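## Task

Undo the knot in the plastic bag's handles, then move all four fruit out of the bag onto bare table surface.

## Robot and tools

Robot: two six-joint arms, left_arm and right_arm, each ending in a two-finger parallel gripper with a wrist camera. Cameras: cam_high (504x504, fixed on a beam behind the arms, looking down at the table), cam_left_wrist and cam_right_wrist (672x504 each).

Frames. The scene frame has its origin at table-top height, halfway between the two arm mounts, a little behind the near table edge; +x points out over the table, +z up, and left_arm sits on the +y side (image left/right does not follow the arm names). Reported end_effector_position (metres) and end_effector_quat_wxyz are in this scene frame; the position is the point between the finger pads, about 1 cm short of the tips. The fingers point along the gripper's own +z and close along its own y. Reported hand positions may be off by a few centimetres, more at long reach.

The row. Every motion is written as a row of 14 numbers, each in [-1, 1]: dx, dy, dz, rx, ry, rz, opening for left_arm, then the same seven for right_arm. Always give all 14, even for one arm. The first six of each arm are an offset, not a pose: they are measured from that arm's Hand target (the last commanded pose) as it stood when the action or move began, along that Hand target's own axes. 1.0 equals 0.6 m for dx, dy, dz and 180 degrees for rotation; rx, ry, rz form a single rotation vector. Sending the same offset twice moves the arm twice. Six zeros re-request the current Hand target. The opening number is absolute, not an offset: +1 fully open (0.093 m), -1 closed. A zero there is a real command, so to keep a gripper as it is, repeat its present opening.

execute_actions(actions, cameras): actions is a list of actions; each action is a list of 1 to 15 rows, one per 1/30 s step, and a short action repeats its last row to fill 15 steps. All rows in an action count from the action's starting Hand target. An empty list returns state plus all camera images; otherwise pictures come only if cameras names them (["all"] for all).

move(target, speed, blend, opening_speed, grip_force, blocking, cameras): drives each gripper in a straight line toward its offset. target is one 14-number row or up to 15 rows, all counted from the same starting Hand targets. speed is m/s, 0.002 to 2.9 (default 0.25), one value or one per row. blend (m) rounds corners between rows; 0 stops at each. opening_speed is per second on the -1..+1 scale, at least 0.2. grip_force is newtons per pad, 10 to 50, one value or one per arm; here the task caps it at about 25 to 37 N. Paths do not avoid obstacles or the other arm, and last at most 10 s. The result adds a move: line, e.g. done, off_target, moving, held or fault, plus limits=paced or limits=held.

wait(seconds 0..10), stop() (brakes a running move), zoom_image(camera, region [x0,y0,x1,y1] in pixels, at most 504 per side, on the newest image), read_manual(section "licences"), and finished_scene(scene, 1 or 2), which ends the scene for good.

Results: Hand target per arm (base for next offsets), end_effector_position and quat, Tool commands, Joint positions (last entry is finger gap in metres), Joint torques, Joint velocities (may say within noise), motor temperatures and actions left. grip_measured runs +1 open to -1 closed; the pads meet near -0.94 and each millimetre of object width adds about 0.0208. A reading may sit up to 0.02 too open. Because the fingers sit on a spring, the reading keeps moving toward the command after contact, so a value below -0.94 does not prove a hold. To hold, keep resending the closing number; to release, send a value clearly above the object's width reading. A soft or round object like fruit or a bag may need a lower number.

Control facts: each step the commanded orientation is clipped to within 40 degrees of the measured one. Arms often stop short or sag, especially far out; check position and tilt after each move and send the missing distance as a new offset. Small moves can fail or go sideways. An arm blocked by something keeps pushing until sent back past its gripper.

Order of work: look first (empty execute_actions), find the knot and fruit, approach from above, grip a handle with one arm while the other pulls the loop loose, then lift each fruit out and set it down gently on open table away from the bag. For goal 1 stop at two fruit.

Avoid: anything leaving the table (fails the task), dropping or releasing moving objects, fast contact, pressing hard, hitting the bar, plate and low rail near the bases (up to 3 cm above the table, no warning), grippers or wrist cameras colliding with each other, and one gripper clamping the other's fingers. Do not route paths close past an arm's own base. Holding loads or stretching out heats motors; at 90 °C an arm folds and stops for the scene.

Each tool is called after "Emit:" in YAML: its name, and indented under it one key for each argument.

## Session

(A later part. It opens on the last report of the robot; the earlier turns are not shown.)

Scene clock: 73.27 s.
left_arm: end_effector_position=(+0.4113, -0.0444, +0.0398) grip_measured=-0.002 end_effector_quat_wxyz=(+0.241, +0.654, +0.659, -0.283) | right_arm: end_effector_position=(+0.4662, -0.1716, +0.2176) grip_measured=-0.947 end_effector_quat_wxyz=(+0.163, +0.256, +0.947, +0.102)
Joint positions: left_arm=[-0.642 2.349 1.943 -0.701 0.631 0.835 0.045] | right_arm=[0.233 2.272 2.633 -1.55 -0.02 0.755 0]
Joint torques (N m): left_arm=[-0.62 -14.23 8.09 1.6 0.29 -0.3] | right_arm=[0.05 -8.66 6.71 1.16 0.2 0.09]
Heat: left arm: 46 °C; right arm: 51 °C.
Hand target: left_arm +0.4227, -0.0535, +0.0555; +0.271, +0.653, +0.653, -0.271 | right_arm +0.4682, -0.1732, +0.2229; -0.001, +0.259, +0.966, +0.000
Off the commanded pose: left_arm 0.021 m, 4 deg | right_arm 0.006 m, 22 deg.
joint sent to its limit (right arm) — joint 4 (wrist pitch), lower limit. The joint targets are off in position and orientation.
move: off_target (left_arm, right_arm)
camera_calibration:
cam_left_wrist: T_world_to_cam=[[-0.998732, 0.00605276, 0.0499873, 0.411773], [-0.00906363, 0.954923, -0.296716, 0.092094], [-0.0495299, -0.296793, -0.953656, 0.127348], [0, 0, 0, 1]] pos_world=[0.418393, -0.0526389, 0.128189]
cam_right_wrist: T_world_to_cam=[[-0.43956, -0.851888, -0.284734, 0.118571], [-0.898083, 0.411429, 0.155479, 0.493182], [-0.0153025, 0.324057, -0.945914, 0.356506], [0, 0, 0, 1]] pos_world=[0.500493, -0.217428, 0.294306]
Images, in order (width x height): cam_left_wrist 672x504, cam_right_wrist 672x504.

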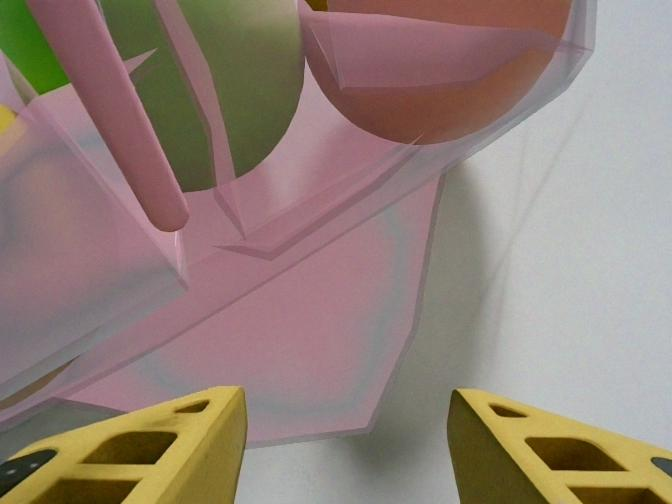

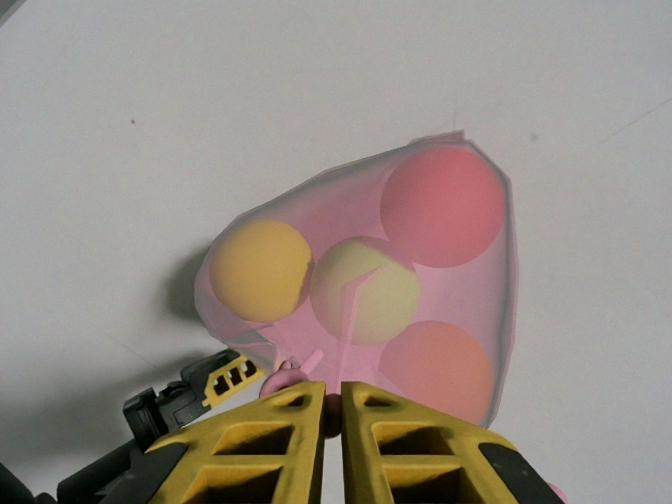

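Emit:
move:
  target:
    - [-0.0295,0.0217,0.053,0,0,0,-0.2,0,0,0,0,0,0,-1]
    - [-0.0295,0.0217,0.053,0,0,0,-1,0,0,0,0,0,0,-1]
  speed: 0.1
  cameras: ["cam_left_wrist","cam_right_wrist"]

Scene clock: 75.50 s.
left_arm: end_effector_position=(+0.4340, -0.0831, +0.0348) grip_measured=-0.977 end_effector_quat_wxyz=(+0.266, +0.655, +0.651, -0.276) | right_arm: end_effector_position=(+0.4665, -0.1726, +0.2175) grip_measured=-0.947 end_effector_quat_wxyz=(+0.164, +0.257, +0.947, +0.101)
Joint positions: left_arm=[-0.681 2.501 2.175 -0.701 0.608 0.791 0] | right_arm=[0.232 2.272 2.633 -1.55 -0.019 0.755 0]
Joint torques (N m): left_arm=[-0.99 -14.48 9.37 1.18 0.3 -0.33] | right_arm=[0.23 -8.61 6.69 1.14 0.19 0.12]
Heat: left arm: 47 °C; right arm: 51 °C.
Hand target: left_arm +0.4357, -0.0885, +0.0456; +0.271, +0.653, +0.653, -0.271 | right_arm +0.4682, -0.1733, +0.2229; -0.001, +0.259, +0.966, +0.000
Off the commanded pose: left_arm 0.012 m, 1 deg | right_arm 0.006 m, 22 deg.
joint sent to its limit (right arm) — joint 4 (wrist pitch), lower limit. The joint targets are off in position and orientation.
move: off_target (left_arm, right_arm); target 2's new opening was sent with left_arm's hand 0.012 m and 1 deg from that target
camera_calibration:
cam_left_wrist: T_world_to_cam=[[-0.999991, 0.00225913, 0.00363549, 0.436876], [0.000957479, 0.945909, -0.32443, 0.123725], [-0.00417177, -0.324423, -0.945903, 0.0899844], [0, 0, 0, 1]] pos_world=[0.437129, -0.0888261, 0.123668]
cam_right_wrist: T_world_to_cam=[[-0.44138, -0.851383, -0.283427, 0.118429], [-0.897208, 0.413739, 0.154392, 0.494049], [-0.0141821, 0.322439, -0.946484, 0.356182], [0, 0, 0, 1]] pos_world=[0.500589, -0.218426, 0.294409]
Images, in order (width x height): cam_left_wrist 672x504, cam_right_wrist 672x504.

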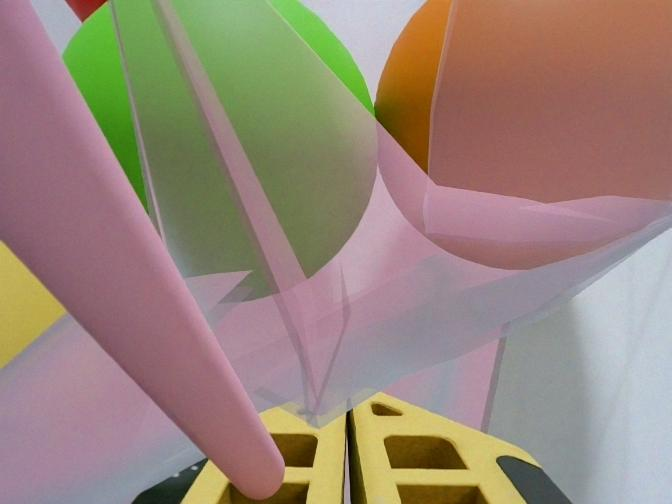

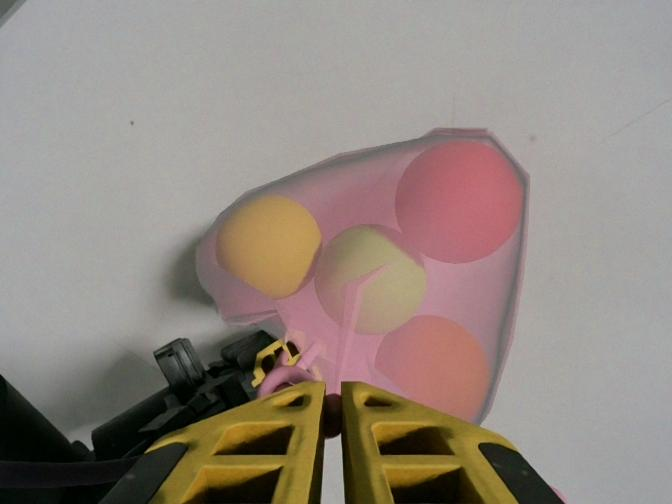

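Emit:
move:
  target: [0.0,0,0,0,0,0,-1,-0.06,-0.12,0,0,0,0,-1]
  speed: 0.06
  cameras: ["all"]

Emit:
zoom_image:
  camera: "cam_high"
  region: [100, 190, 230, 310]

Scene clock: 80.40 s.
left_arm: end_effector_position=(+0.4340, -0.0831, +0.0348) grip_measured=-0.977 end_effector_quat_wxyz=(+0.266, +0.655, +0.651, -0.276) | right_arm: end_effector_position=(+0.4719, -0.2447, +0.1980) grip_measured=-0.947 end_effector_quat_wxyz=(+0.147, +0.257, +0.953, +0.065)
Joint positions: left_arm=[-0.681 2.501 2.175 -0.701 0.608 0.791 0] | right_arm=[0.083 2.272 2.569 -1.55 -0.019 0.604 0]
Joint torques (N m): left_arm=[-1.01 -14.41 9.32 1.2 0.28 -0.33] | right_arm=[-0.54 -13.72 4.12 1 0.19 0.02]
Motor temperatures (°C): left_arm=[25 49 45 37 25 26 29] | right_arm=[25 52 38 36 27 24 27]
Heat: left arm: 49 °C; right arm: 52 °C.
Hand target: left_arm +0.4357, -0.0885, +0.0456; +0.271, +0.653, +0.653, -0.271 | right_arm +0.4634, -0.2536, +0.2229; -0.001, +0.259, +0.966, +0.000
Off the commanded pose: left_arm 0.012 m, 1 deg | right_arm 0.028 m, 19 deg.
joint sent to its limit (right arm) — joint 4 (wrist pitch), lower limit. The joint targets are off in position and orientation.
move: off_target (left_arm, right_arm)
camera_calibration:
cam_left_wrist: T_world_to_cam=[[-0.999991, 0.00225913, 0.00363549, 0.436876], [0.000957479, 0.945909, -0.32443, 0.123725], [-0.00417177, -0.324423, -0.945903, 0.0899844], [0, 0, 0, 1]] pos_world=[0.437129, -0.0888261, 0.123668]
cam_right_wrist: T_world_to_cam=[[-0.45975, -0.863412, -0.207725, 0.0446589], [-0.885805, 0.42925, 0.176337, 0.525768], [-0.0630857, 0.265075, -0.962162, 0.373018], [0, 0, 0, 1]] pos_world=[0.509791, -0.286005, 0.275468]

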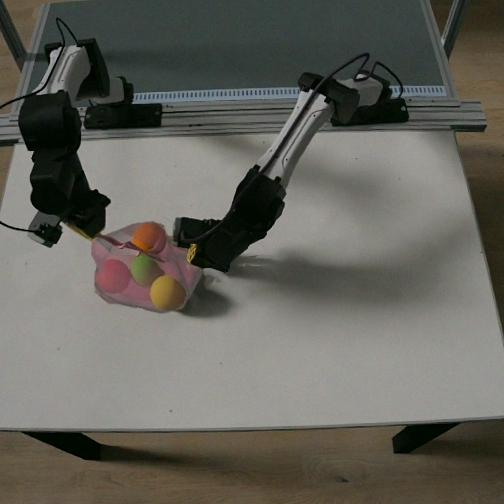

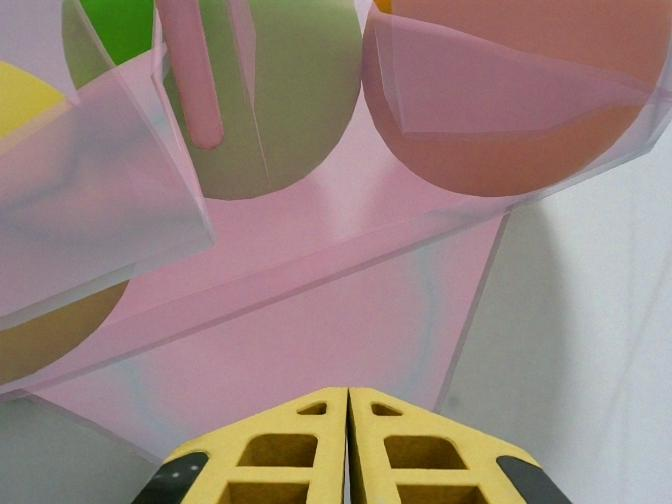

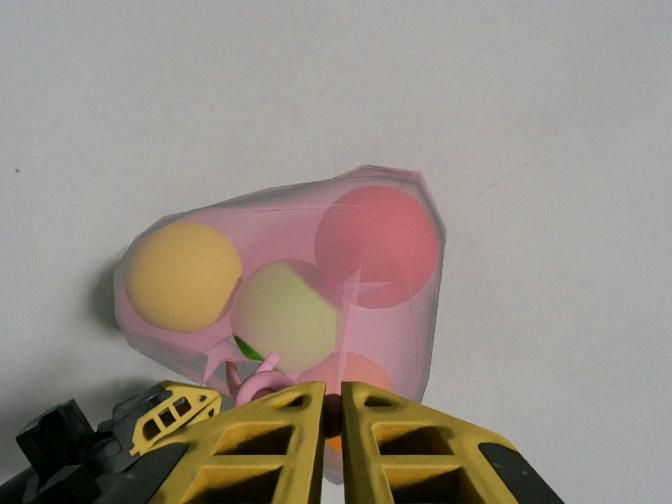

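Scaled by 3.877 from the camera's 504x504 image, which has a finer 720x720 frame.

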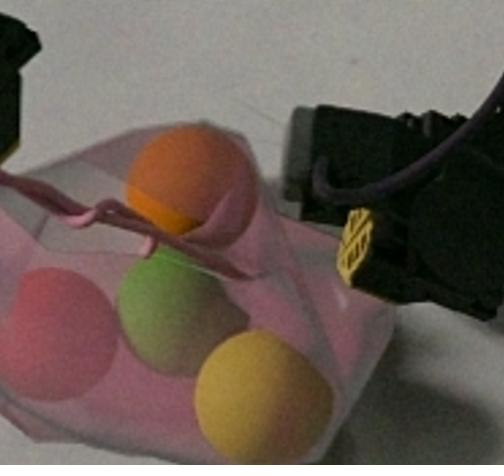

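Emit:
move:
  target: [-0.2,0.02,-0.06,0,0,0,-0.5,0,0,0,0,0,0,-1]
  cameras: ["cam_left_wrist","cam_right_wrist"]

Emit:
zoom_image:
  camera: "cam_left_wrist"
  region: [220, 0, 420, 200]

Emit:
zoom_image:
  camera: "cam_right_wrist"
  region: [170, 320, 340, 440]

Scene clock: 82.10 s.
left_arm: end_effector_position=(+0.4516, -0.1478, +0.1465) grip_measured=-0.502 end_effector_quat_wxyz=(+0.362, +0.618, +0.642, -0.275) | right_arm: end_effector_position=(+0.4719, -0.2447, +0.1980) grip_measured=-0.947 end_effector_quat_wxyz=(+0.147, +0.257, +0.953, +0.065)
Joint positions: left_arm=[-0.764 2.682 2.837 -0.895 0.54 0.598 0.021] | right_arm=[0.083 2.272 2.569 -1.55 -0.019 0.604 0]
Joint torques (N m): left_arm=[-0.98 -15.61 8.58 1.39 0.17 -0.33] | right_arm=[-0.62 -13.78 4.14 0.96 0.19 0]
Heat: left arm: 49 °C; right arm: 53 °C.
Hand target: left_arm +0.4477, -0.1477, +0.1560; +0.271, +0.653, +0.653, -0.271 | right_arm +0.4634, -0.2536, +0.2229; -0.001, +0.259, +0.966, +0.000
Off the commanded pose: left_arm 0.010 m, 11 deg | right_arm 0.028 m, 19 deg.
elbow stopped short (left arm): the move would have taken joint 3 (elbow) straighter than the controller allows.
joint sent to its limit (right arm) — joint 4 (wrist pitch), lower limit. The joint targets are off in position and orientation.
move: off_target (left_arm, right_arm)
camera_calibration:
cam_left_wrist: T_world_to_cam=[[-0.990257, -0.0958911, -0.100976, 0.450551], [-0.0384726, 0.885301, -0.463425, 0.250366], [0.133832, -0.455025, -0.880364, 0.0834827], [0, 0, 0, 1]] pos_world=[0.444621, -0.140458, 0.235016]
cam_right_wrist: T_world_to_cam=[[-0.45975, -0.863412, -0.207725, 0.0446589], [-0.885805, 0.42925, 0.176337, 0.525768], [-0.0630857, 0.265075, -0.962162, 0.373018], [0, 0, 0, 1]] pos_world=[0.509791, -0.286005, 0.275468]
Images, in order (width x height): cam_left_wrist 672x504, cam_right_wrist 672x504.

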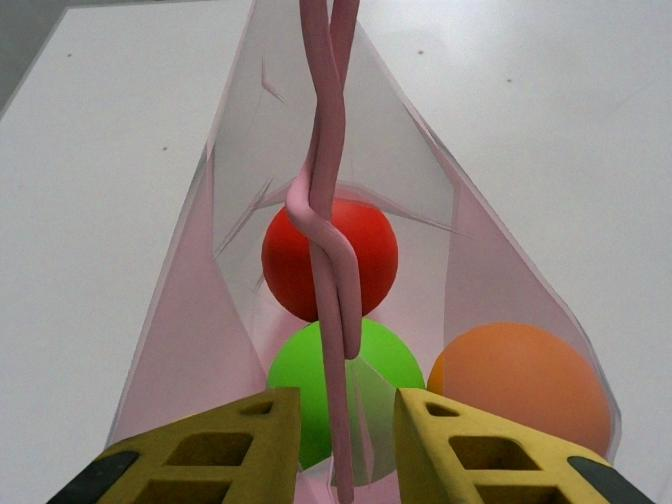

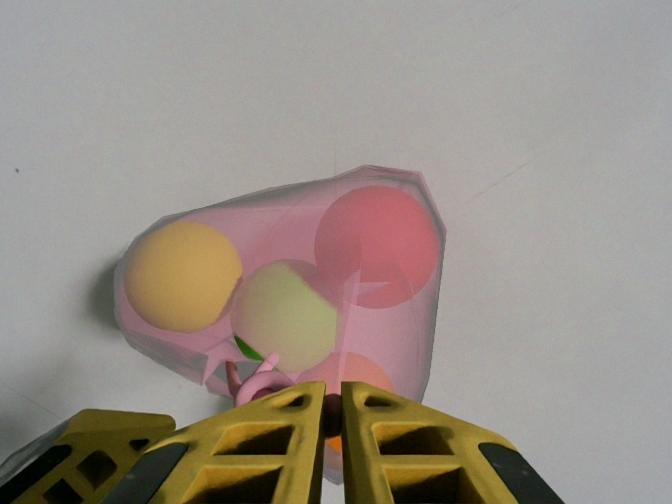

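Scaled by 2.520 from the camera's 672x504 image, which has a finer 960x720 frame.

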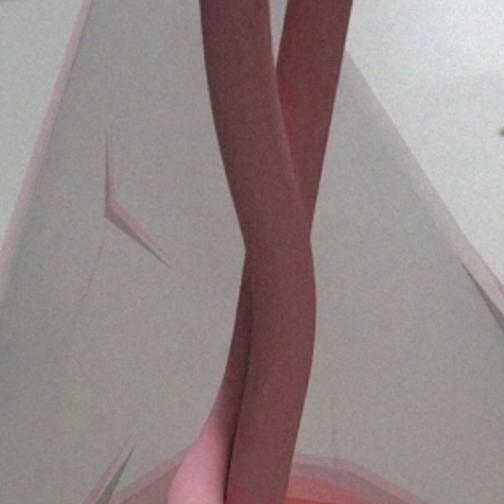

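Scaled by 2.965 from the camera's 672x504 image, which has a finer 960x720 frame.

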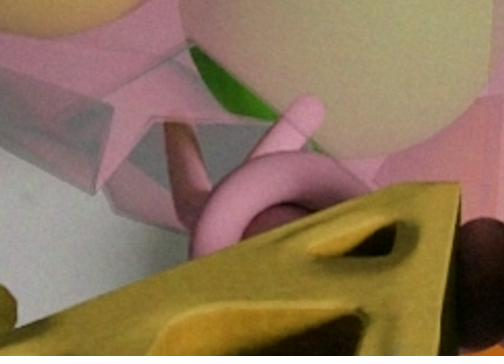

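Emit:
move:
  target:
    - [0.035,-0.012,0.0,0,0,0,-0.5,0,0,0,0,0,0,-1]
    - [0.035,-0.012,0.06,0,0,0,-0.5,0,0,0,0,0,0,-1]
  speed: 0.1
  cameras: ["cam_left_wrist","cam_right_wrist"]

Emit:
zoom_image:
  camera: "cam_left_wrist"
  region: [220, 250, 472, 502]

Scene clock: 85.23 s.
left_arm: end_effector_position=(+0.4334, -0.1469, +0.0952) grip_measured=-0.502 end_effector_quat_wxyz=(+0.294, +0.630, +0.663, -0.276) | right_arm: end_effector_position=(+0.4719, -0.2447, +0.1980) grip_measured=-0.947 end_effector_quat_wxyz=(+0.147, +0.257, +0.953, +0.065)
Joint positions: left_arm=[-0.781 2.743 2.837 -0.984 0.536 0.615 0.021] | right_arm=[0.083 2.272 2.569 -1.55 -0.019 0.604 0]
Joint torques (N m): left_arm=[-1.14 -15.82 8.54 2.06 0.22 -0.28] | right_arm=[-0.51 -13.7 3.96 1.03 0.19 -0.01]
Heat: left arm: 50 °C; right arm: 54 °C.
Hand target: left_arm +0.4406, -0.1584, +0.1157; +0.271, +0.653, +0.653, -0.271 | right_arm +0.4634, -0.2536, +0.2229; -0.001, +0.259, +0.966, +0.000
Off the commanded pose: left_arm 0.025 m, 4 deg | right_arm 0.028 m, 19 deg.
elbow stopped short (left arm): the move would have taken joint 3 (elbow) straighter than the controller allows.
joint sent to its limit (right arm) — joint 4 (wrist pitch), lower limit. The joint targets are off in position and orientation.
move: off_target (left_arm, right_arm)
camera_calibration:
cam_left_wrist: T_world_to_cam=[[-0.997963, -0.0627644, -0.011412, 0.427131], [-0.0542296, 0.928878, -0.366395, 0.229001], [0.0335969, -0.365029, -0.93039, 0.102602], [0, 0, 0, 1]] pos_world=[0.435233, -0.148453, 0.184239]
cam_right_wrist: T_world_to_cam=[[-0.45975, -0.863412, -0.207725, 0.0446589], [-0.885805, 0.42925, 0.176337, 0.525768], [-0.0630857, 0.265075, -0.962162, 0.373018], [0, 0, 0, 1]] pos_world=[0.509791, -0.286005, 0.275468]
Images, in order (width x height): cam_left_wrist 672x504, cam_right_wrist 672x504.

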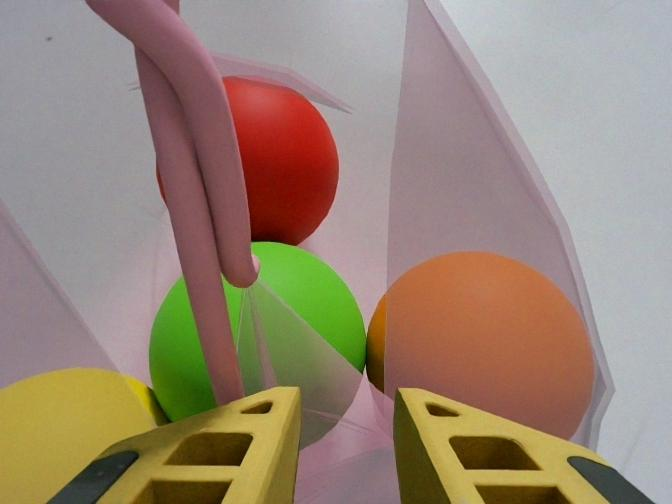

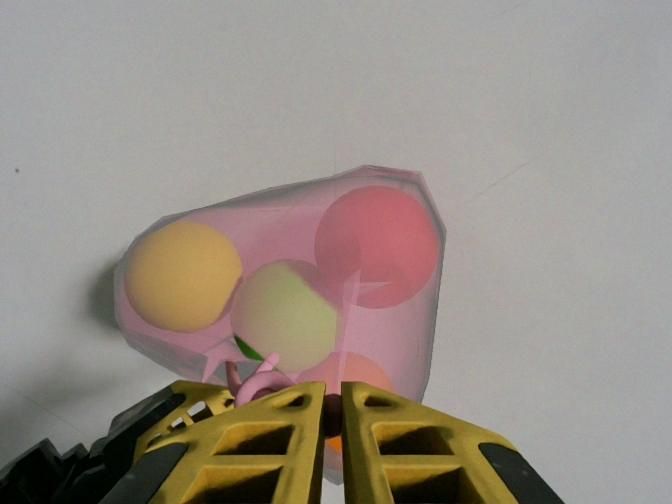

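Scaled by 2.000 from the camera's 672x504 image, which has a finer 960x720 frame.

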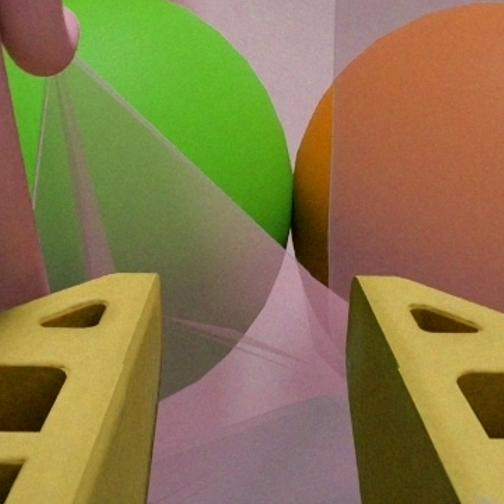

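Emit:
move:
  target:
    - [-0.014,0.03,0.033,0,0,0,-0.62,0,0,0,0,0,0,-1]
  speed: 0.08
  cameras: ["cam_left_wrist"]

Emit:
zoom_image:
  camera: "cam_left_wrist"
  region: [220, 250, 472, 502]

Scene clock: 87.07 s.
left_arm: end_effector_position=(+0.4535, -0.1646, +0.0891) grip_measured=-0.618 end_effector_quat_wxyz=(+0.340, +0.612, +0.660, -0.274) | right_arm: end_effector_position=(+0.4719, -0.2447, +0.1980) grip_measured=-0.947 end_effector_quat_wxyz=(+0.147, +0.257, +0.953, +0.065)
Joint positions: left_arm=[-0.785 2.786 2.837 -0.826 0.513 0.561 0.016] | right_arm=[0.083 2.272 2.569 -1.55 -0.019 0.604 0]
Joint torques (N m): left_arm=[-1.42 -15.71 8.76 2.21 0.15 -0.35] | right_arm=[-0.55 -13.68 3.95 1.03 0.15 0.03]
Motor temperatures (°C): left_arm=[25 51 45 38 25 26 29] | right_arm=[25 55 37 35 27 24 27]
Heat: left arm: 51 °C; right arm: 55 °C.
Hand target: left_arm +0.4586, -0.1783, +0.1077; +0.271, +0.653, +0.653, -0.271 | right_arm +0.4634, -0.2536, +0.2229; -0.001, +0.259, +0.966, +0.000
Off the commanded pose: left_arm 0.024 m, 9 deg | right_arm 0.028 m, 19 deg.
elbow stopped short (left arm): the move would have taken joint 3 (elbow) straighter than the controller allows.
joint sent to its limit (right arm) — joint 4 (wrist pitch), lower limit. The joint targets are off in position and orientation.
move: off_target (left_arm, right_arm)
camera_calibration:
cam_left_wrist: T_world_to_cam=[[-0.991811, -0.112139, -0.0611185, 0.4396], [-0.074996, 0.898751, -0.431998, 0.254704], [0.103374, -0.423877, -0.899801, 0.0456922], [0, 0, 0, 1]] pos_world=[0.450379, -0.160251, 0.178013]
Images, in order (width x height): cam_left_wrist 672x504.

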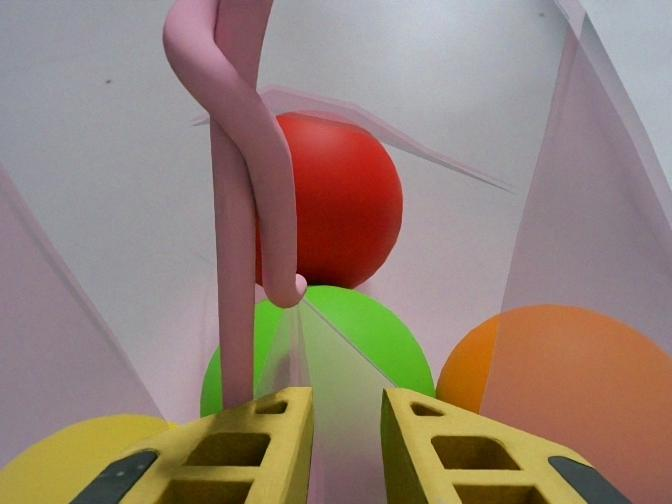

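Scaled by 2.000 from the camera's 672x504 image, which has a finer 960x720 frame.

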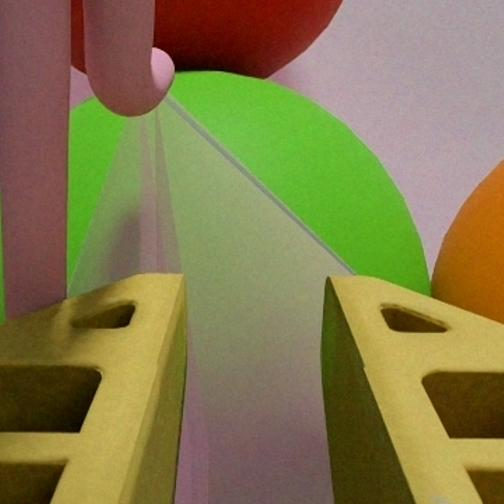

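Emit:
move:
  target:
    - [-0.014,0.02,0.02,0,0,0,-0.62,0,0,0,0,0,0,-1]
  speed: 0.08
  cameras: ["cam_left_wrist"]

Emit:
zoom_image:
  camera: "cam_left_wrist"
  region: [220, 250, 472, 502]

Scene clock: 89.23 s.
left_arm: end_effector_position=(+0.4666, -0.1807, +0.0885) grip_measured=-0.618 end_effector_quat_wxyz=(+0.380, +0.595, +0.653, -0.274) | right_arm: end_effector_position=(+0.4722, -0.2491, +0.1979) grip_measured=-0.947 end_effector_quat_wxyz=(+0.147, +0.262, +0.952, +0.065)
Joint positions: left_arm=[-0.794 2.818 2.837 -0.692 0.492 0.514 0.016] | right_arm=[0.074 2.272 2.569 -1.55 -0.019 0.604 0]
Joint torques (N m): left_arm=[-1.39 -15.45 9.09 2.28 0.11 -0.35] | right_arm=[-0.42 -13.75 4.05 1.05 0.16 -0.02]
Motor temperatures (°C): left_arm=[25 51 45 39 25 26 29] | right_arm=[25 56 37 35 27 24 27]
Heat: left arm: 51 °C; right arm: 56 °C.
Hand target: left_arm +0.4705, -0.1928, +0.1051; +0.271, +0.653, +0.653, -0.271 | right_arm +0.4634, -0.2536, +0.2229; -0.001, +0.259, +0.966, +0.000
Off the commanded pose: left_arm 0.021 m, 14 deg | right_arm 0.027 m, 19 deg.
elbow stopped short (left arm): the move would have taken joint 3 (elbow) straighter than the controller allows.
joint sent to its limit (right arm) — joint 4 (wrist pitch), lower limit. The joint targets are off in position and orientation.
move: off_target (left_arm, right_arm)
camera_calibration:
cam_left_wrist: T_world_to_cam=[[-0.983242, -0.15266, -0.099645, 0.442849], [-0.0845154, 0.866016, -0.492822, 0.273828], [0.161529, -0.476142, -0.864406, -0.002741], [0, 0, 0, 1]] pos_world=[0.459014, -0.170839, 0.176707]
Images, in order (width x height): cam_left_wrist 672x504.

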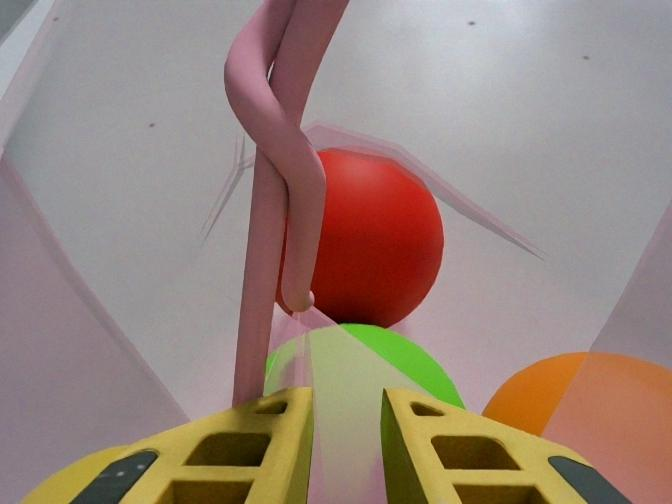

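Scaled by 2.000 from the camera's 672x504 image, which has a finer 960x720 frame.

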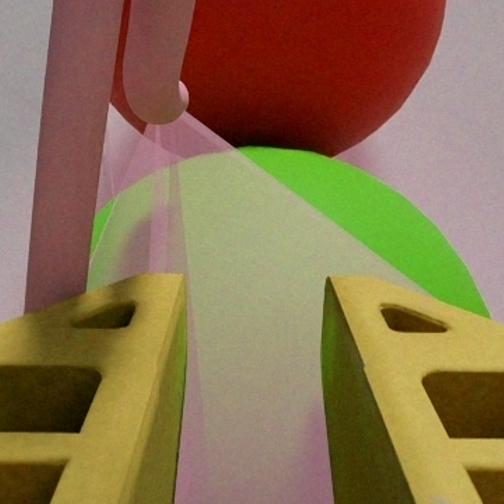

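Emit:
move:
  target:
    - [0.0,0.012,0.012,0,0,0,-0.62,0,0,0,0,0,0,-1]
    - [0.0,0.012,0.012,0,0,0,-1,0,0,0,0,0,0,-1]
  speed: 0.08
  cameras: ["cam_left_wrist"]

Emit:
zoom_image:
  camera: "cam_left_wrist"
  region: [220, 250, 472, 502]

Scene clock: 92.63 s.
left_arm: end_effector_position=(+0.4744, -0.1881, +0.0892) grip_measured=-0.977 end_effector_quat_wxyz=(+0.404, +0.586, +0.646, -0.276) | right_arm: end_effector_position=(+0.4722, -0.2491, +0.1979) grip_measured=-0.947 end_effector_quat_wxyz=(+0.147, +0.262, +0.952, +0.065)
Joint positions: left_arm=[-0.796 2.837 2.837 -0.615 0.487 0.493 0] | right_arm=[0.074 2.272 2.569 -1.55 -0.019 0.604 0]
Joint torques (N m): left_arm=[-1.24 -15.1 9.03 2.26 0.03 -0.32] | right_arm=[-0.57 -13.75 4.16 1.02 0.18 -0.02]
Motor temperatures (°C): left_arm=[25 52 45 40 25 26 29] | right_arm=[25 57 37 35 27 24 27]
Heat: left arm: 52 °C; right arm: 57 °C.
Hand target: left_arm +0.4778, -0.1979, +0.1001; +0.271, +0.653, +0.653, -0.271 | right_arm +0.4634, -0.2536, +0.2229; -0.001, +0.259, +0.966, +0.000
Off the commanded pose: left_arm 0.015 m, 17 deg | right_arm 0.027 m, 19 deg.
elbow stopped short (left arm): the move would have taken joint 3 (elbow) straighter than the controller allows.
joint sent to its limit (right arm) — joint 4 (wrist pitch), lower limit. The joint targets are off in position and orientation.
move: off_target (left_arm, right_arm); target 2's new opening was sent with left_arm's hand 0.015 m and 17 deg from that target
camera_calibration:
cam_left_wrist: T_world_to_cam=[[-0.977627, -0.172277, -0.120691, 0.444923], [-0.0833108, 0.843977, -0.529869, 0.279736], [0.193145, -0.50796, -0.839447, -0.0301517], [0, 0, 0, 1]] pos_world=[0.464098, -0.174757, 0.176611]
Images, in order (width x height): cam_left_wrist 672x504.

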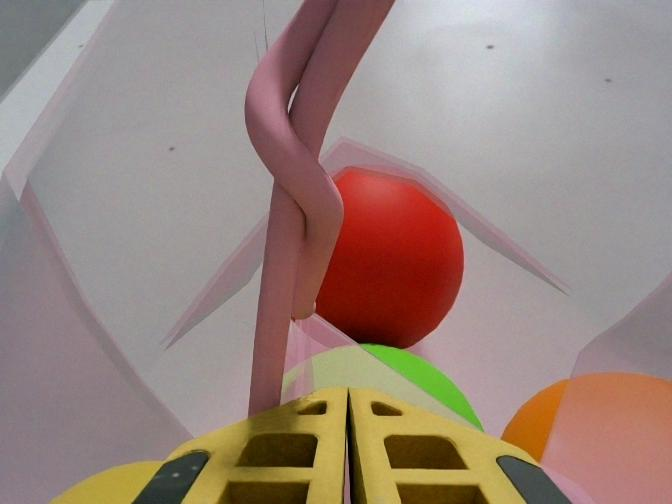

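Scaled by 2.000 from the camera's 672x504 image, which has a finer 960x720 frame.

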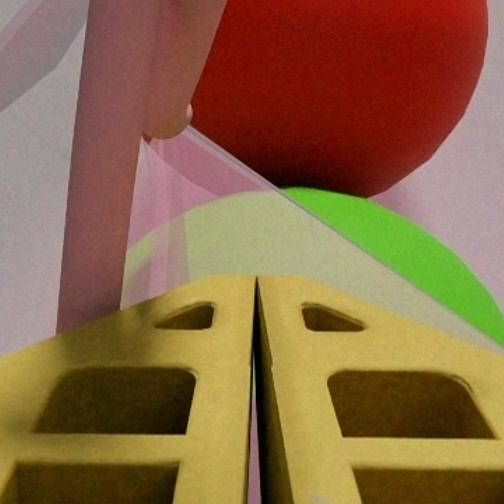

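Emit:
move:
  target:
    - [0,0,-0.01,0,0,0,-0.62,0,0,0,0,0,0,-1]
    - [-0.036,0.017,0.008,0,0,0,-0.62,0,0,0,0,0,0,-1]
  speed: 0.08
  cameras: ["cam_left_wrist"]

Emit:
zoom_image:
  camera: "cam_left_wrist"
  region: [220, 250, 472, 502]

Scene clock: 98.47 s.
left_arm: end_effector_position=(+0.4842, -0.2038, +0.0909) grip_measured=-0.622 end_effector_quat_wxyz=(+0.443, +0.561, +0.645, -0.271) | right_arm: end_effector_position=(+0.4722, -0.2492, +0.1979) grip_measured=-0.947 end_effector_quat_wxyz=(+0.147, +0.262, +0.952, +0.064)
Joint positions: left_arm=[-0.814 2.866 2.837 -0.487 0.432 0.435 0.015] | right_arm=[0.074 2.272 2.569 -1.55 -0.018 0.604 0]
Joint torques (N m): left_arm=[-1.36 -16.12 9.13 2.52 0.02 -0.33] | right_arm=[-0.47 -13.7 4.01 1.03 0.16 0.01]
Motor temperatures (°C): left_arm=[25 54 45 41 25 25 29] | right_arm=[25 58 37 35 27 24 27]
Heat: left arm: 54 °C; right arm: 58 °C.
Hand target: left_arm +0.4880, -0.2165, +0.1120; +0.271, +0.653, +0.653, -0.271 | right_arm +0.4634, -0.2536, +0.2229; -0.001, +0.259, +0.966, +0.000
Off the commanded pose: left_arm 0.025 m, 22 deg | right_arm 0.027 m, 19 deg.
elbow stopped short (left arm): the move would have taken joint 3 (elbow) straighter than the controller allows.
joint sent to its limit (right arm) — joint 4 (wrist pitch), lower limit. The joint targets are off in position and orientation.
move: off_target (left_arm, right_arm)
camera_calibration:
cam_left_wrist: T_world_to_cam=[[-0.960065, -0.235555, -0.150958, 0.43325], [-0.106089, 0.805781, -0.582634, 0.302759], [0.258881, -0.543352, -0.798592, -0.0813531], [0, 0, 0, 1]] pos_world=[0.469128, -0.186106, 0.176832]
Images, in order (width x height): cam_left_wrist 672x504.

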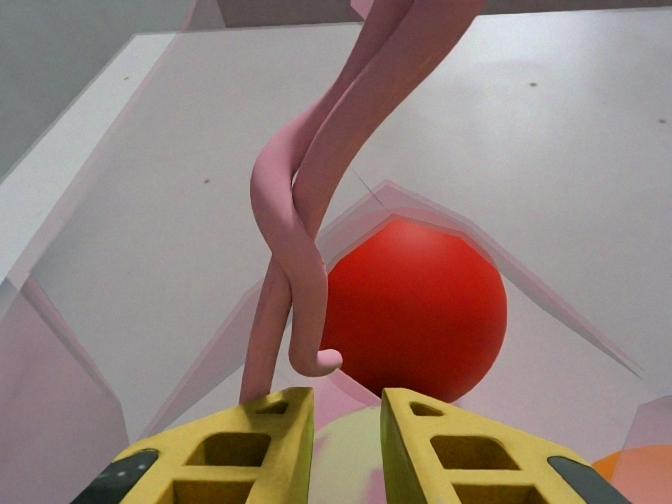

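Scaled by 2.000 from the camera's 672x504 image, which has a finer 960x720 frame.

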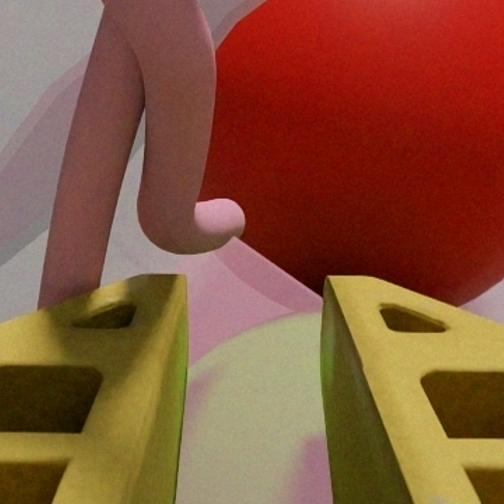

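Emit:
move:
  target:
    - [-0.033,0.012,0.006,0,0,0,-0.55,0,0,0,0,0,0,-1]
  speed: 0.08
  cameras: ["cam_left_wrist"]

Emit:
zoom_image:
  camera: "cam_left_wrist"
  region: [220, 250, 472, 502]

Scene clock: 102.20 s.
left_arm: end_effector_position=(+0.4926, -0.2180, +0.0967) grip_measured=-0.552 end_effector_quat_wxyz=(+0.485, +0.535, +0.639, -0.265) | right_arm: end_effector_position=(+0.4722, -0.2492, +0.1979) grip_measured=-0.947 end_effector_quat_wxyz=(+0.147, +0.262, +0.952, +0.064)
Joint positions: left_arm=[-0.833 2.892 2.837 -0.358 0.375 0.39 0.019] | right_arm=[0.074 2.272 2.569 -1.55 -0.018 0.604 0]
Joint torques (N m): left_arm=[-1.44 -16.68 9.24 2.67 0.09 -0.35] | right_arm=[-0.47 -13.81 4.08 0.99 0.2 0]
Motor temperatures (°C): left_arm=[25 55 45 42 24 25 29] | right_arm=[25 59 36 35 27 24 27]
Heat: left arm: 55 °C; right arm: 59 °C.
Hand target: left_arm +0.4952, -0.2331, +0.1235; +0.271, +0.653, +0.653, -0.271 | right_arm +0.4634, -0.2535, +0.2229; -0.001, +0.259, +0.966, +0.000
Off the commanded pose: left_arm 0.031 m, 28 deg | right_arm 0.027 m, 19 deg.
elbow stopped short (left arm): the move would have taken joint 3 (elbow) straighter than the controller allows.
joint sent to its limit (right arm) — joint 4 (wrist pitch), lower limit. The joint targets are off in position and orientation.
move: off_target (left_arm, right_arm)
camera_calibration:
cam_left_wrist: T_world_to_cam=[[-0.936747, -0.29773, -0.184018, 0.417065], [-0.11572, 0.759637, -0.63997, 0.318831], [0.330325, -0.578195, -0.74604, -0.134462], [0, 0, 0, 1]] pos_world=[0.471995, -0.195768, 0.180476]
Images, in order (width x height): cam_left_wrist 672x504.

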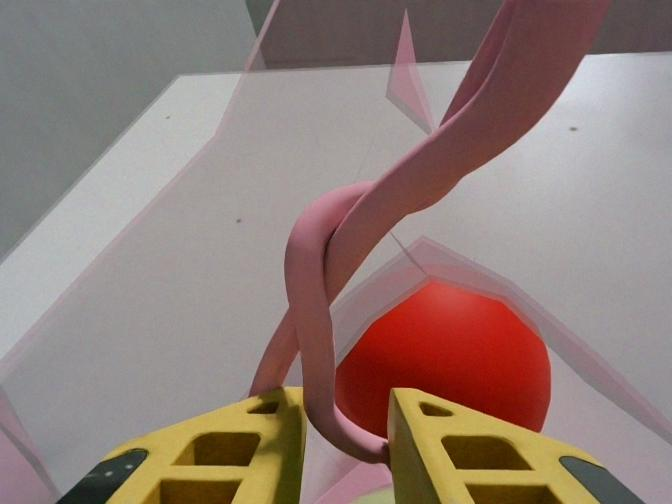

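Scaled by 2.000 from the camera's 672x504 image, which has a finer 960x720 frame.

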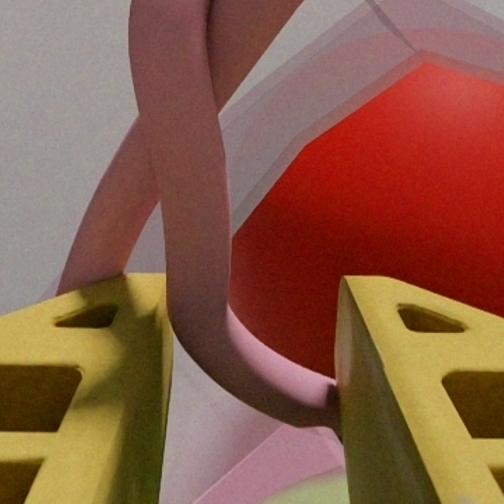

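Perfect: F is between, the tail outside. Close.

Emit:
move:
  target: [0,0,0,0,0,0,-1,0,0,0,0,0,0,-1]
  cameras: ["cam_left_wrist"]

Emit:
zoom_image:
  camera: "cam_left_wrist"
  region: [220, 250, 472, 502]

Scene clock: 103.03 s.
left_arm: end_effector_position=(+0.4932, -0.2183, +0.0977) grip_measured=-0.943 end_effector_quat_wxyz=(+0.487, +0.534, +0.638, -0.265) | right_arm: end_effector_position=(+0.4722, -0.2492, +0.1979) grip_measured=-0.947 end_effector_quat_wxyz=(+0.147, +0.262, +0.952, +0.064)
Joint positions: left_arm=[-0.833 2.892 2.837 -0.353 0.373 0.388 0] | right_arm=[0.074 2.272 2.569 -1.55 -0.018 0.604 0]
Joint torques (N m): left_arm=[-1.43 -16.54 9.07 2.67 0.08 -0.33] | right_arm=[-0.44 -13.71 3.97 1.02 0.15 -0.01]
Motor temperatures (°C): left_arm=[25 55 45 42 24 25 29] | right_arm=[25 59 36 35 27 24 27]
Heat: left arm: 55 °C; right arm: 59 °C.
Hand target: left_arm +0.4952, -0.2330, +0.1235; +0.271, +0.653, +0.653, -0.271 | right_arm +0.4634, -0.2535, +0.2229; -0.001, +0.259, +0.966, +0.000
Off the commanded pose: left_arm 0.030 m, 28 deg | right_arm 0.027 m, 19 deg.
elbow stopped short (left arm): the move would have taken joint 3 (elbow) straighter than the controller allows.
joint sent to its limit (right arm) — joint 4 (wrist pitch), lower limit. The joint targets are off in position and orientation.
move: off_target (left_arm, right_arm)
camera_calibration:
cam_left_wrist: T_world_to_cam=[[-0.935633, -0.300324, -0.185461, 0.41685], [-0.115598, 0.757161, -0.642918, 0.319315], [0.333507, -0.580097, -0.743142, -0.136346], [0, 0, 0, 1]] pos_world=[0.472404, -0.195677, 0.181278]
Images, in order (width x height): cam_left_wrist 672x504.

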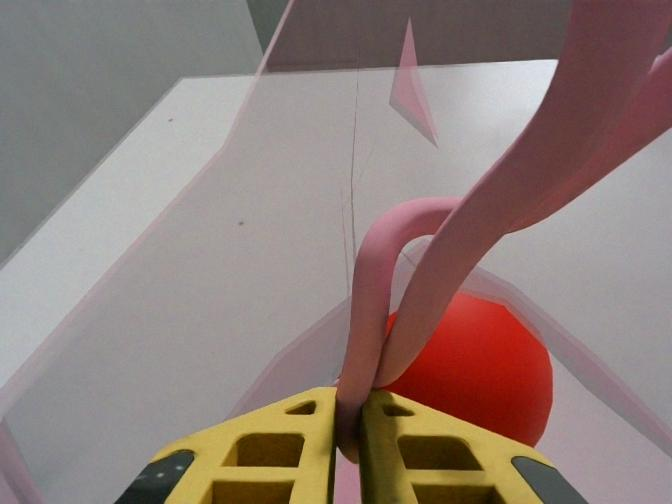

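Scaled by 2.000 from the camera's 672x504 image, which has a finer 960x720 frame.

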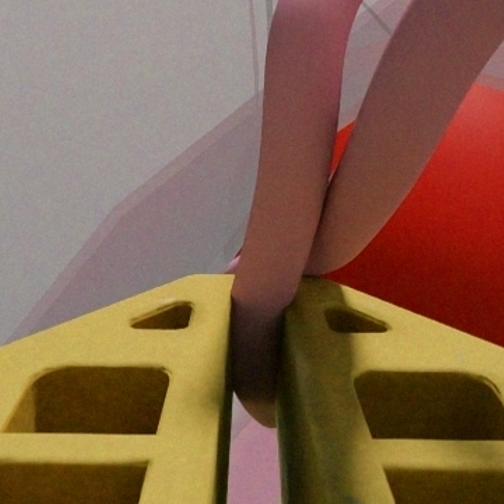

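Emit:
move:
  target: [0.141,0,-0.141,0,0,0,-1,0,0,0,0,0,0,-1]
  speed: 0.08
  cameras: ["all"]

Emit:
zoom_image:
  camera: "cam_high"
  region: [80, 190, 210, 310]

Scene clock: 107.67 s.
left_arm: end_effector_position=(+0.4993, -0.1150, +0.0770) grip_measured=-0.943 end_effector_quat_wxyz=(+0.346, +0.599, +0.672, -0.265) | right_arm: end_effector_position=(+0.4722, -0.2492, +0.1979) grip_measured=-0.947 end_effector_quat_wxyz=(+0.147, +0.262, +0.952, +0.064)
Joint positions: left_arm=[-0.673 2.805 2.837 -0.838 0.561 0.622 0] | right_arm=[0.074 2.272 2.569 -1.55 -0.018 0.604 0]
Joint torques (N m): left_arm=[-0.18 -21.89 8.7 1.28 0.45 0.14] | right_arm=[-0.35 -13.75 4.16 1.01 0.2 0]
Motor temperatures (°C): left_arm=[25 58 45 42 25 25 29] | right_arm=[25 60 36 35 27 24 27]
Heat: left arm: 58 °C; right arm: 60 °C.
Hand target: left_arm +0.4951, -0.1134, +0.1233; +0.271, +0.653, +0.653, -0.271 | right_arm +0.4634, -0.2536, +0.2229; -0.001, +0.259, +0.966, +0.000
Off the commanded pose: left_arm 0.047 m, 11 deg | right_arm 0.027 m, 19 deg.
elbow stopped short (left arm): the move would have taken joint 3 (elbow) straighter than the controller allows.
joint sent to its limit (right arm) — joint 4 (wrist pitch), lower limit. The joint targets are off in position and orientation.
move: off_target (left_arm, right_arm)
camera_calibration:
cam_left_wrist: T_world_to_cam=[[-0.986163, -0.152556, -0.0648813, 0.482533], [-0.11044, 0.896443, -0.429178, 0.225427], [0.123636, -0.416074, -0.900887, 0.0419144], [0, 0, 0, 1]] pos_world=[0.49557, -0.111029, 0.165816]
cam_right_wrist: T_world_to_cam=[[-0.46756, -0.859361, -0.20709, 0.0454962], [-0.881875, 0.437387, 0.176037, 0.528255], [-0.0607008, 0.264935, -0.962354, 0.373086], [0, 0, 0, 1]] pos_world=[0.509773, -0.290798, 0.27547]

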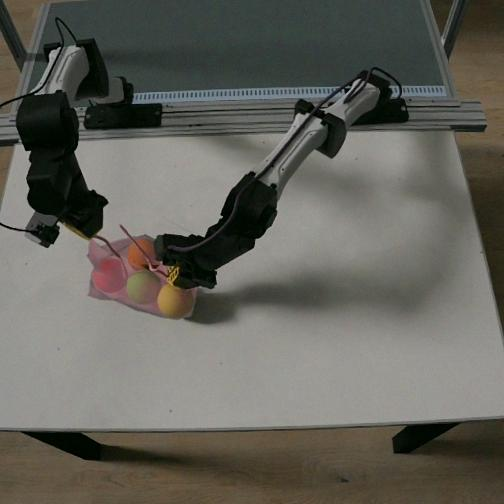

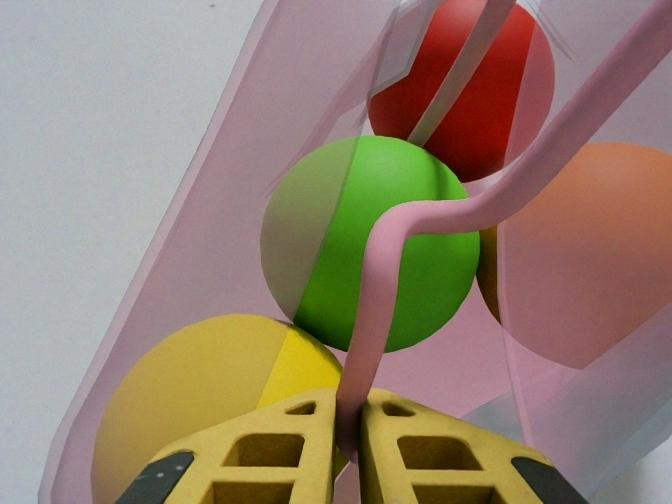

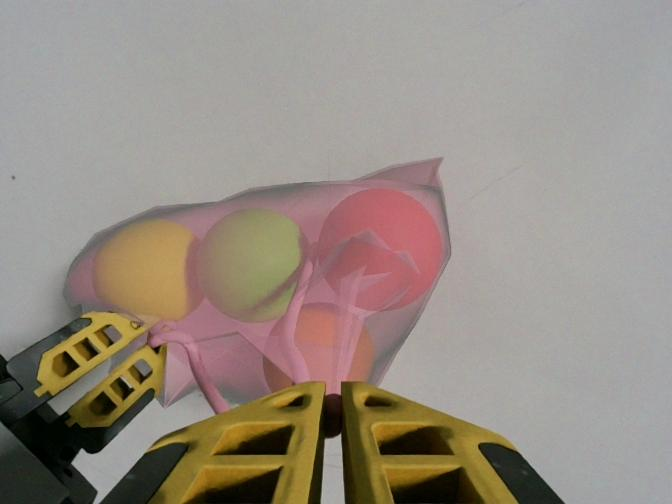

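Scaled by 3.877 from the camera's 504x504 image, which has a finer 720x720 frame.

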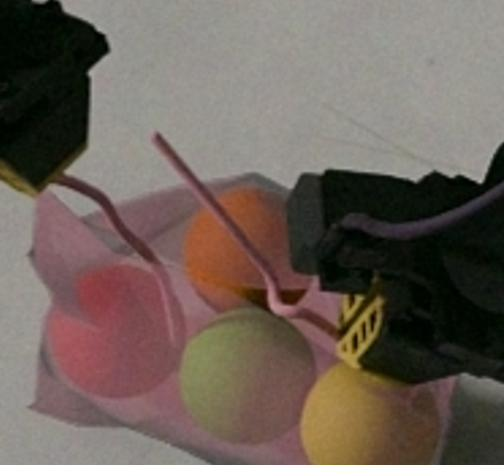

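Emit:
move:
  target:
    - [0.04,0,0.0,0,0,0,-1,0,0,0.13,0,0,0,-1]
    - [0.04,0,0.0,0,0,0,-0.3,0,0,0.13,0,0,0,-0.3]
    - [-0.1,0,-0.3,0,0,0,-0.3,0,0,-0.05,0,0,0,0]
  speed: 0.12
  cameras: ["cam_high","cam_right_wrist"]

Emit:
zoom_image:
  camera: "cam_high"
  region: [60, 190, 220, 340]

Scene clock: 114.03 s.
left_arm: end_effector_position=(+0.5080, -0.0325, +0.2520) grip_measured=-0.302 end_effector_quat_wxyz=(+0.432, +0.568, +0.653, -0.253) | right_arm: end_effector_position=(+0.4696, -0.2503, +0.2238) grip_measured=-0.003 end_effector_quat_wxyz=(+0.178, +0.259, +0.947, +0.073)
Joint positions: left_arm=[-0.544 2.49 2.837 -0.99 0.629 0.637 0.031] | right_arm=[0.074 2.231 2.592 -1.55 -0.014 0.6 0.045]
Joint torques (N m): left_arm=[-0.16 -18.81 8.02 1.6 0.57 -0.33] | right_arm=[-0.43 -12.49 6.17 1.13 0.13 0.07]
Motor temperatures (°C): left_arm=[25 63 45 40 25 25 29] | right_arm=[25 59 36 35 27 24 27]
Heat: left arm: 63 °C; right arm: 59 °C.
Hand target: left_arm +0.4952, -0.0283, +0.2928; +0.271, +0.653, +0.653, -0.271 | right_arm +0.4634, -0.2536, +0.2529; -0.001, +0.259, +0.966, +0.000
Off the commanded pose: left_arm 0.043 m, 21 deg | right_arm 0.030 m, 22 deg.
elbow stopped short (left arm): the move would have taken joint 3 (elbow) straighter than the controller allows.
joint sent to its limit (right arm) — joint 4 (wrist pitch), lower limit. The joint targets are off in position and orientation.
move: off_target (left_arm, right_arm); target 2's new opening was sent with right_arm's hand 0.009 m and 11 deg from that target; target 3's new opening was sent with right_arm's hand 0.030 m and 22 deg from that target
camera_calibration:
cam_right_wrist: T_world_to_cam=[[-0.452032, -0.860123, -0.236339, 0.0477884], [-0.892001, 0.436242, 0.118435, 0.539245], [0.00123259, 0.264351, -0.964426, 0.369437], [0, 0, 0, 1]] pos_world=[0.502154, -0.291799, 0.303723]
Images, in order (width x height): cam_high 504x504, cam_right_wrist 672x504.

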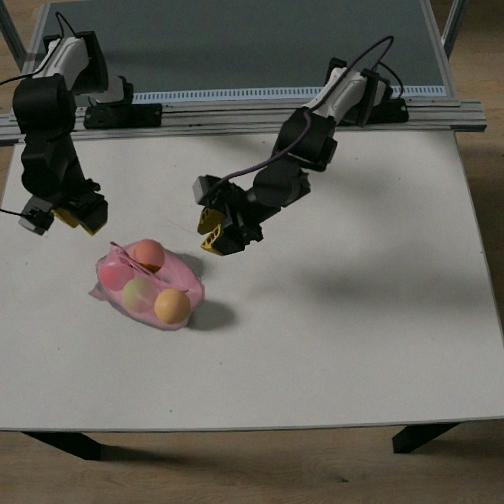

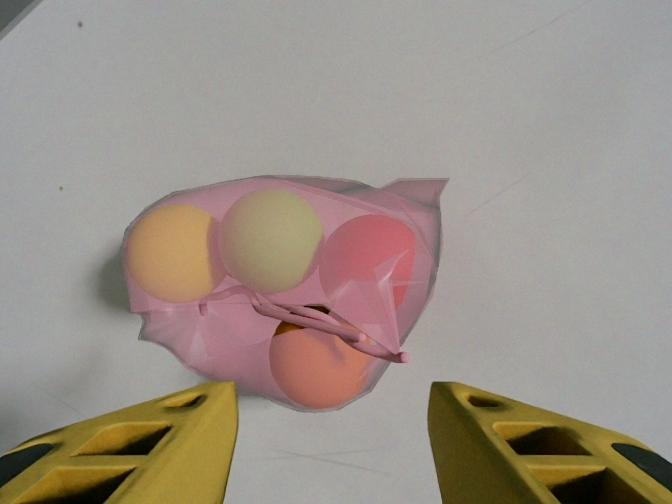

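Scaled by 3.150 from the camera's 504x504 image, which has a finer 720x720 frame.

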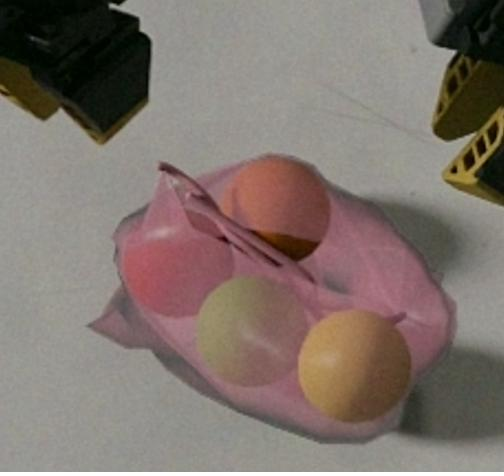

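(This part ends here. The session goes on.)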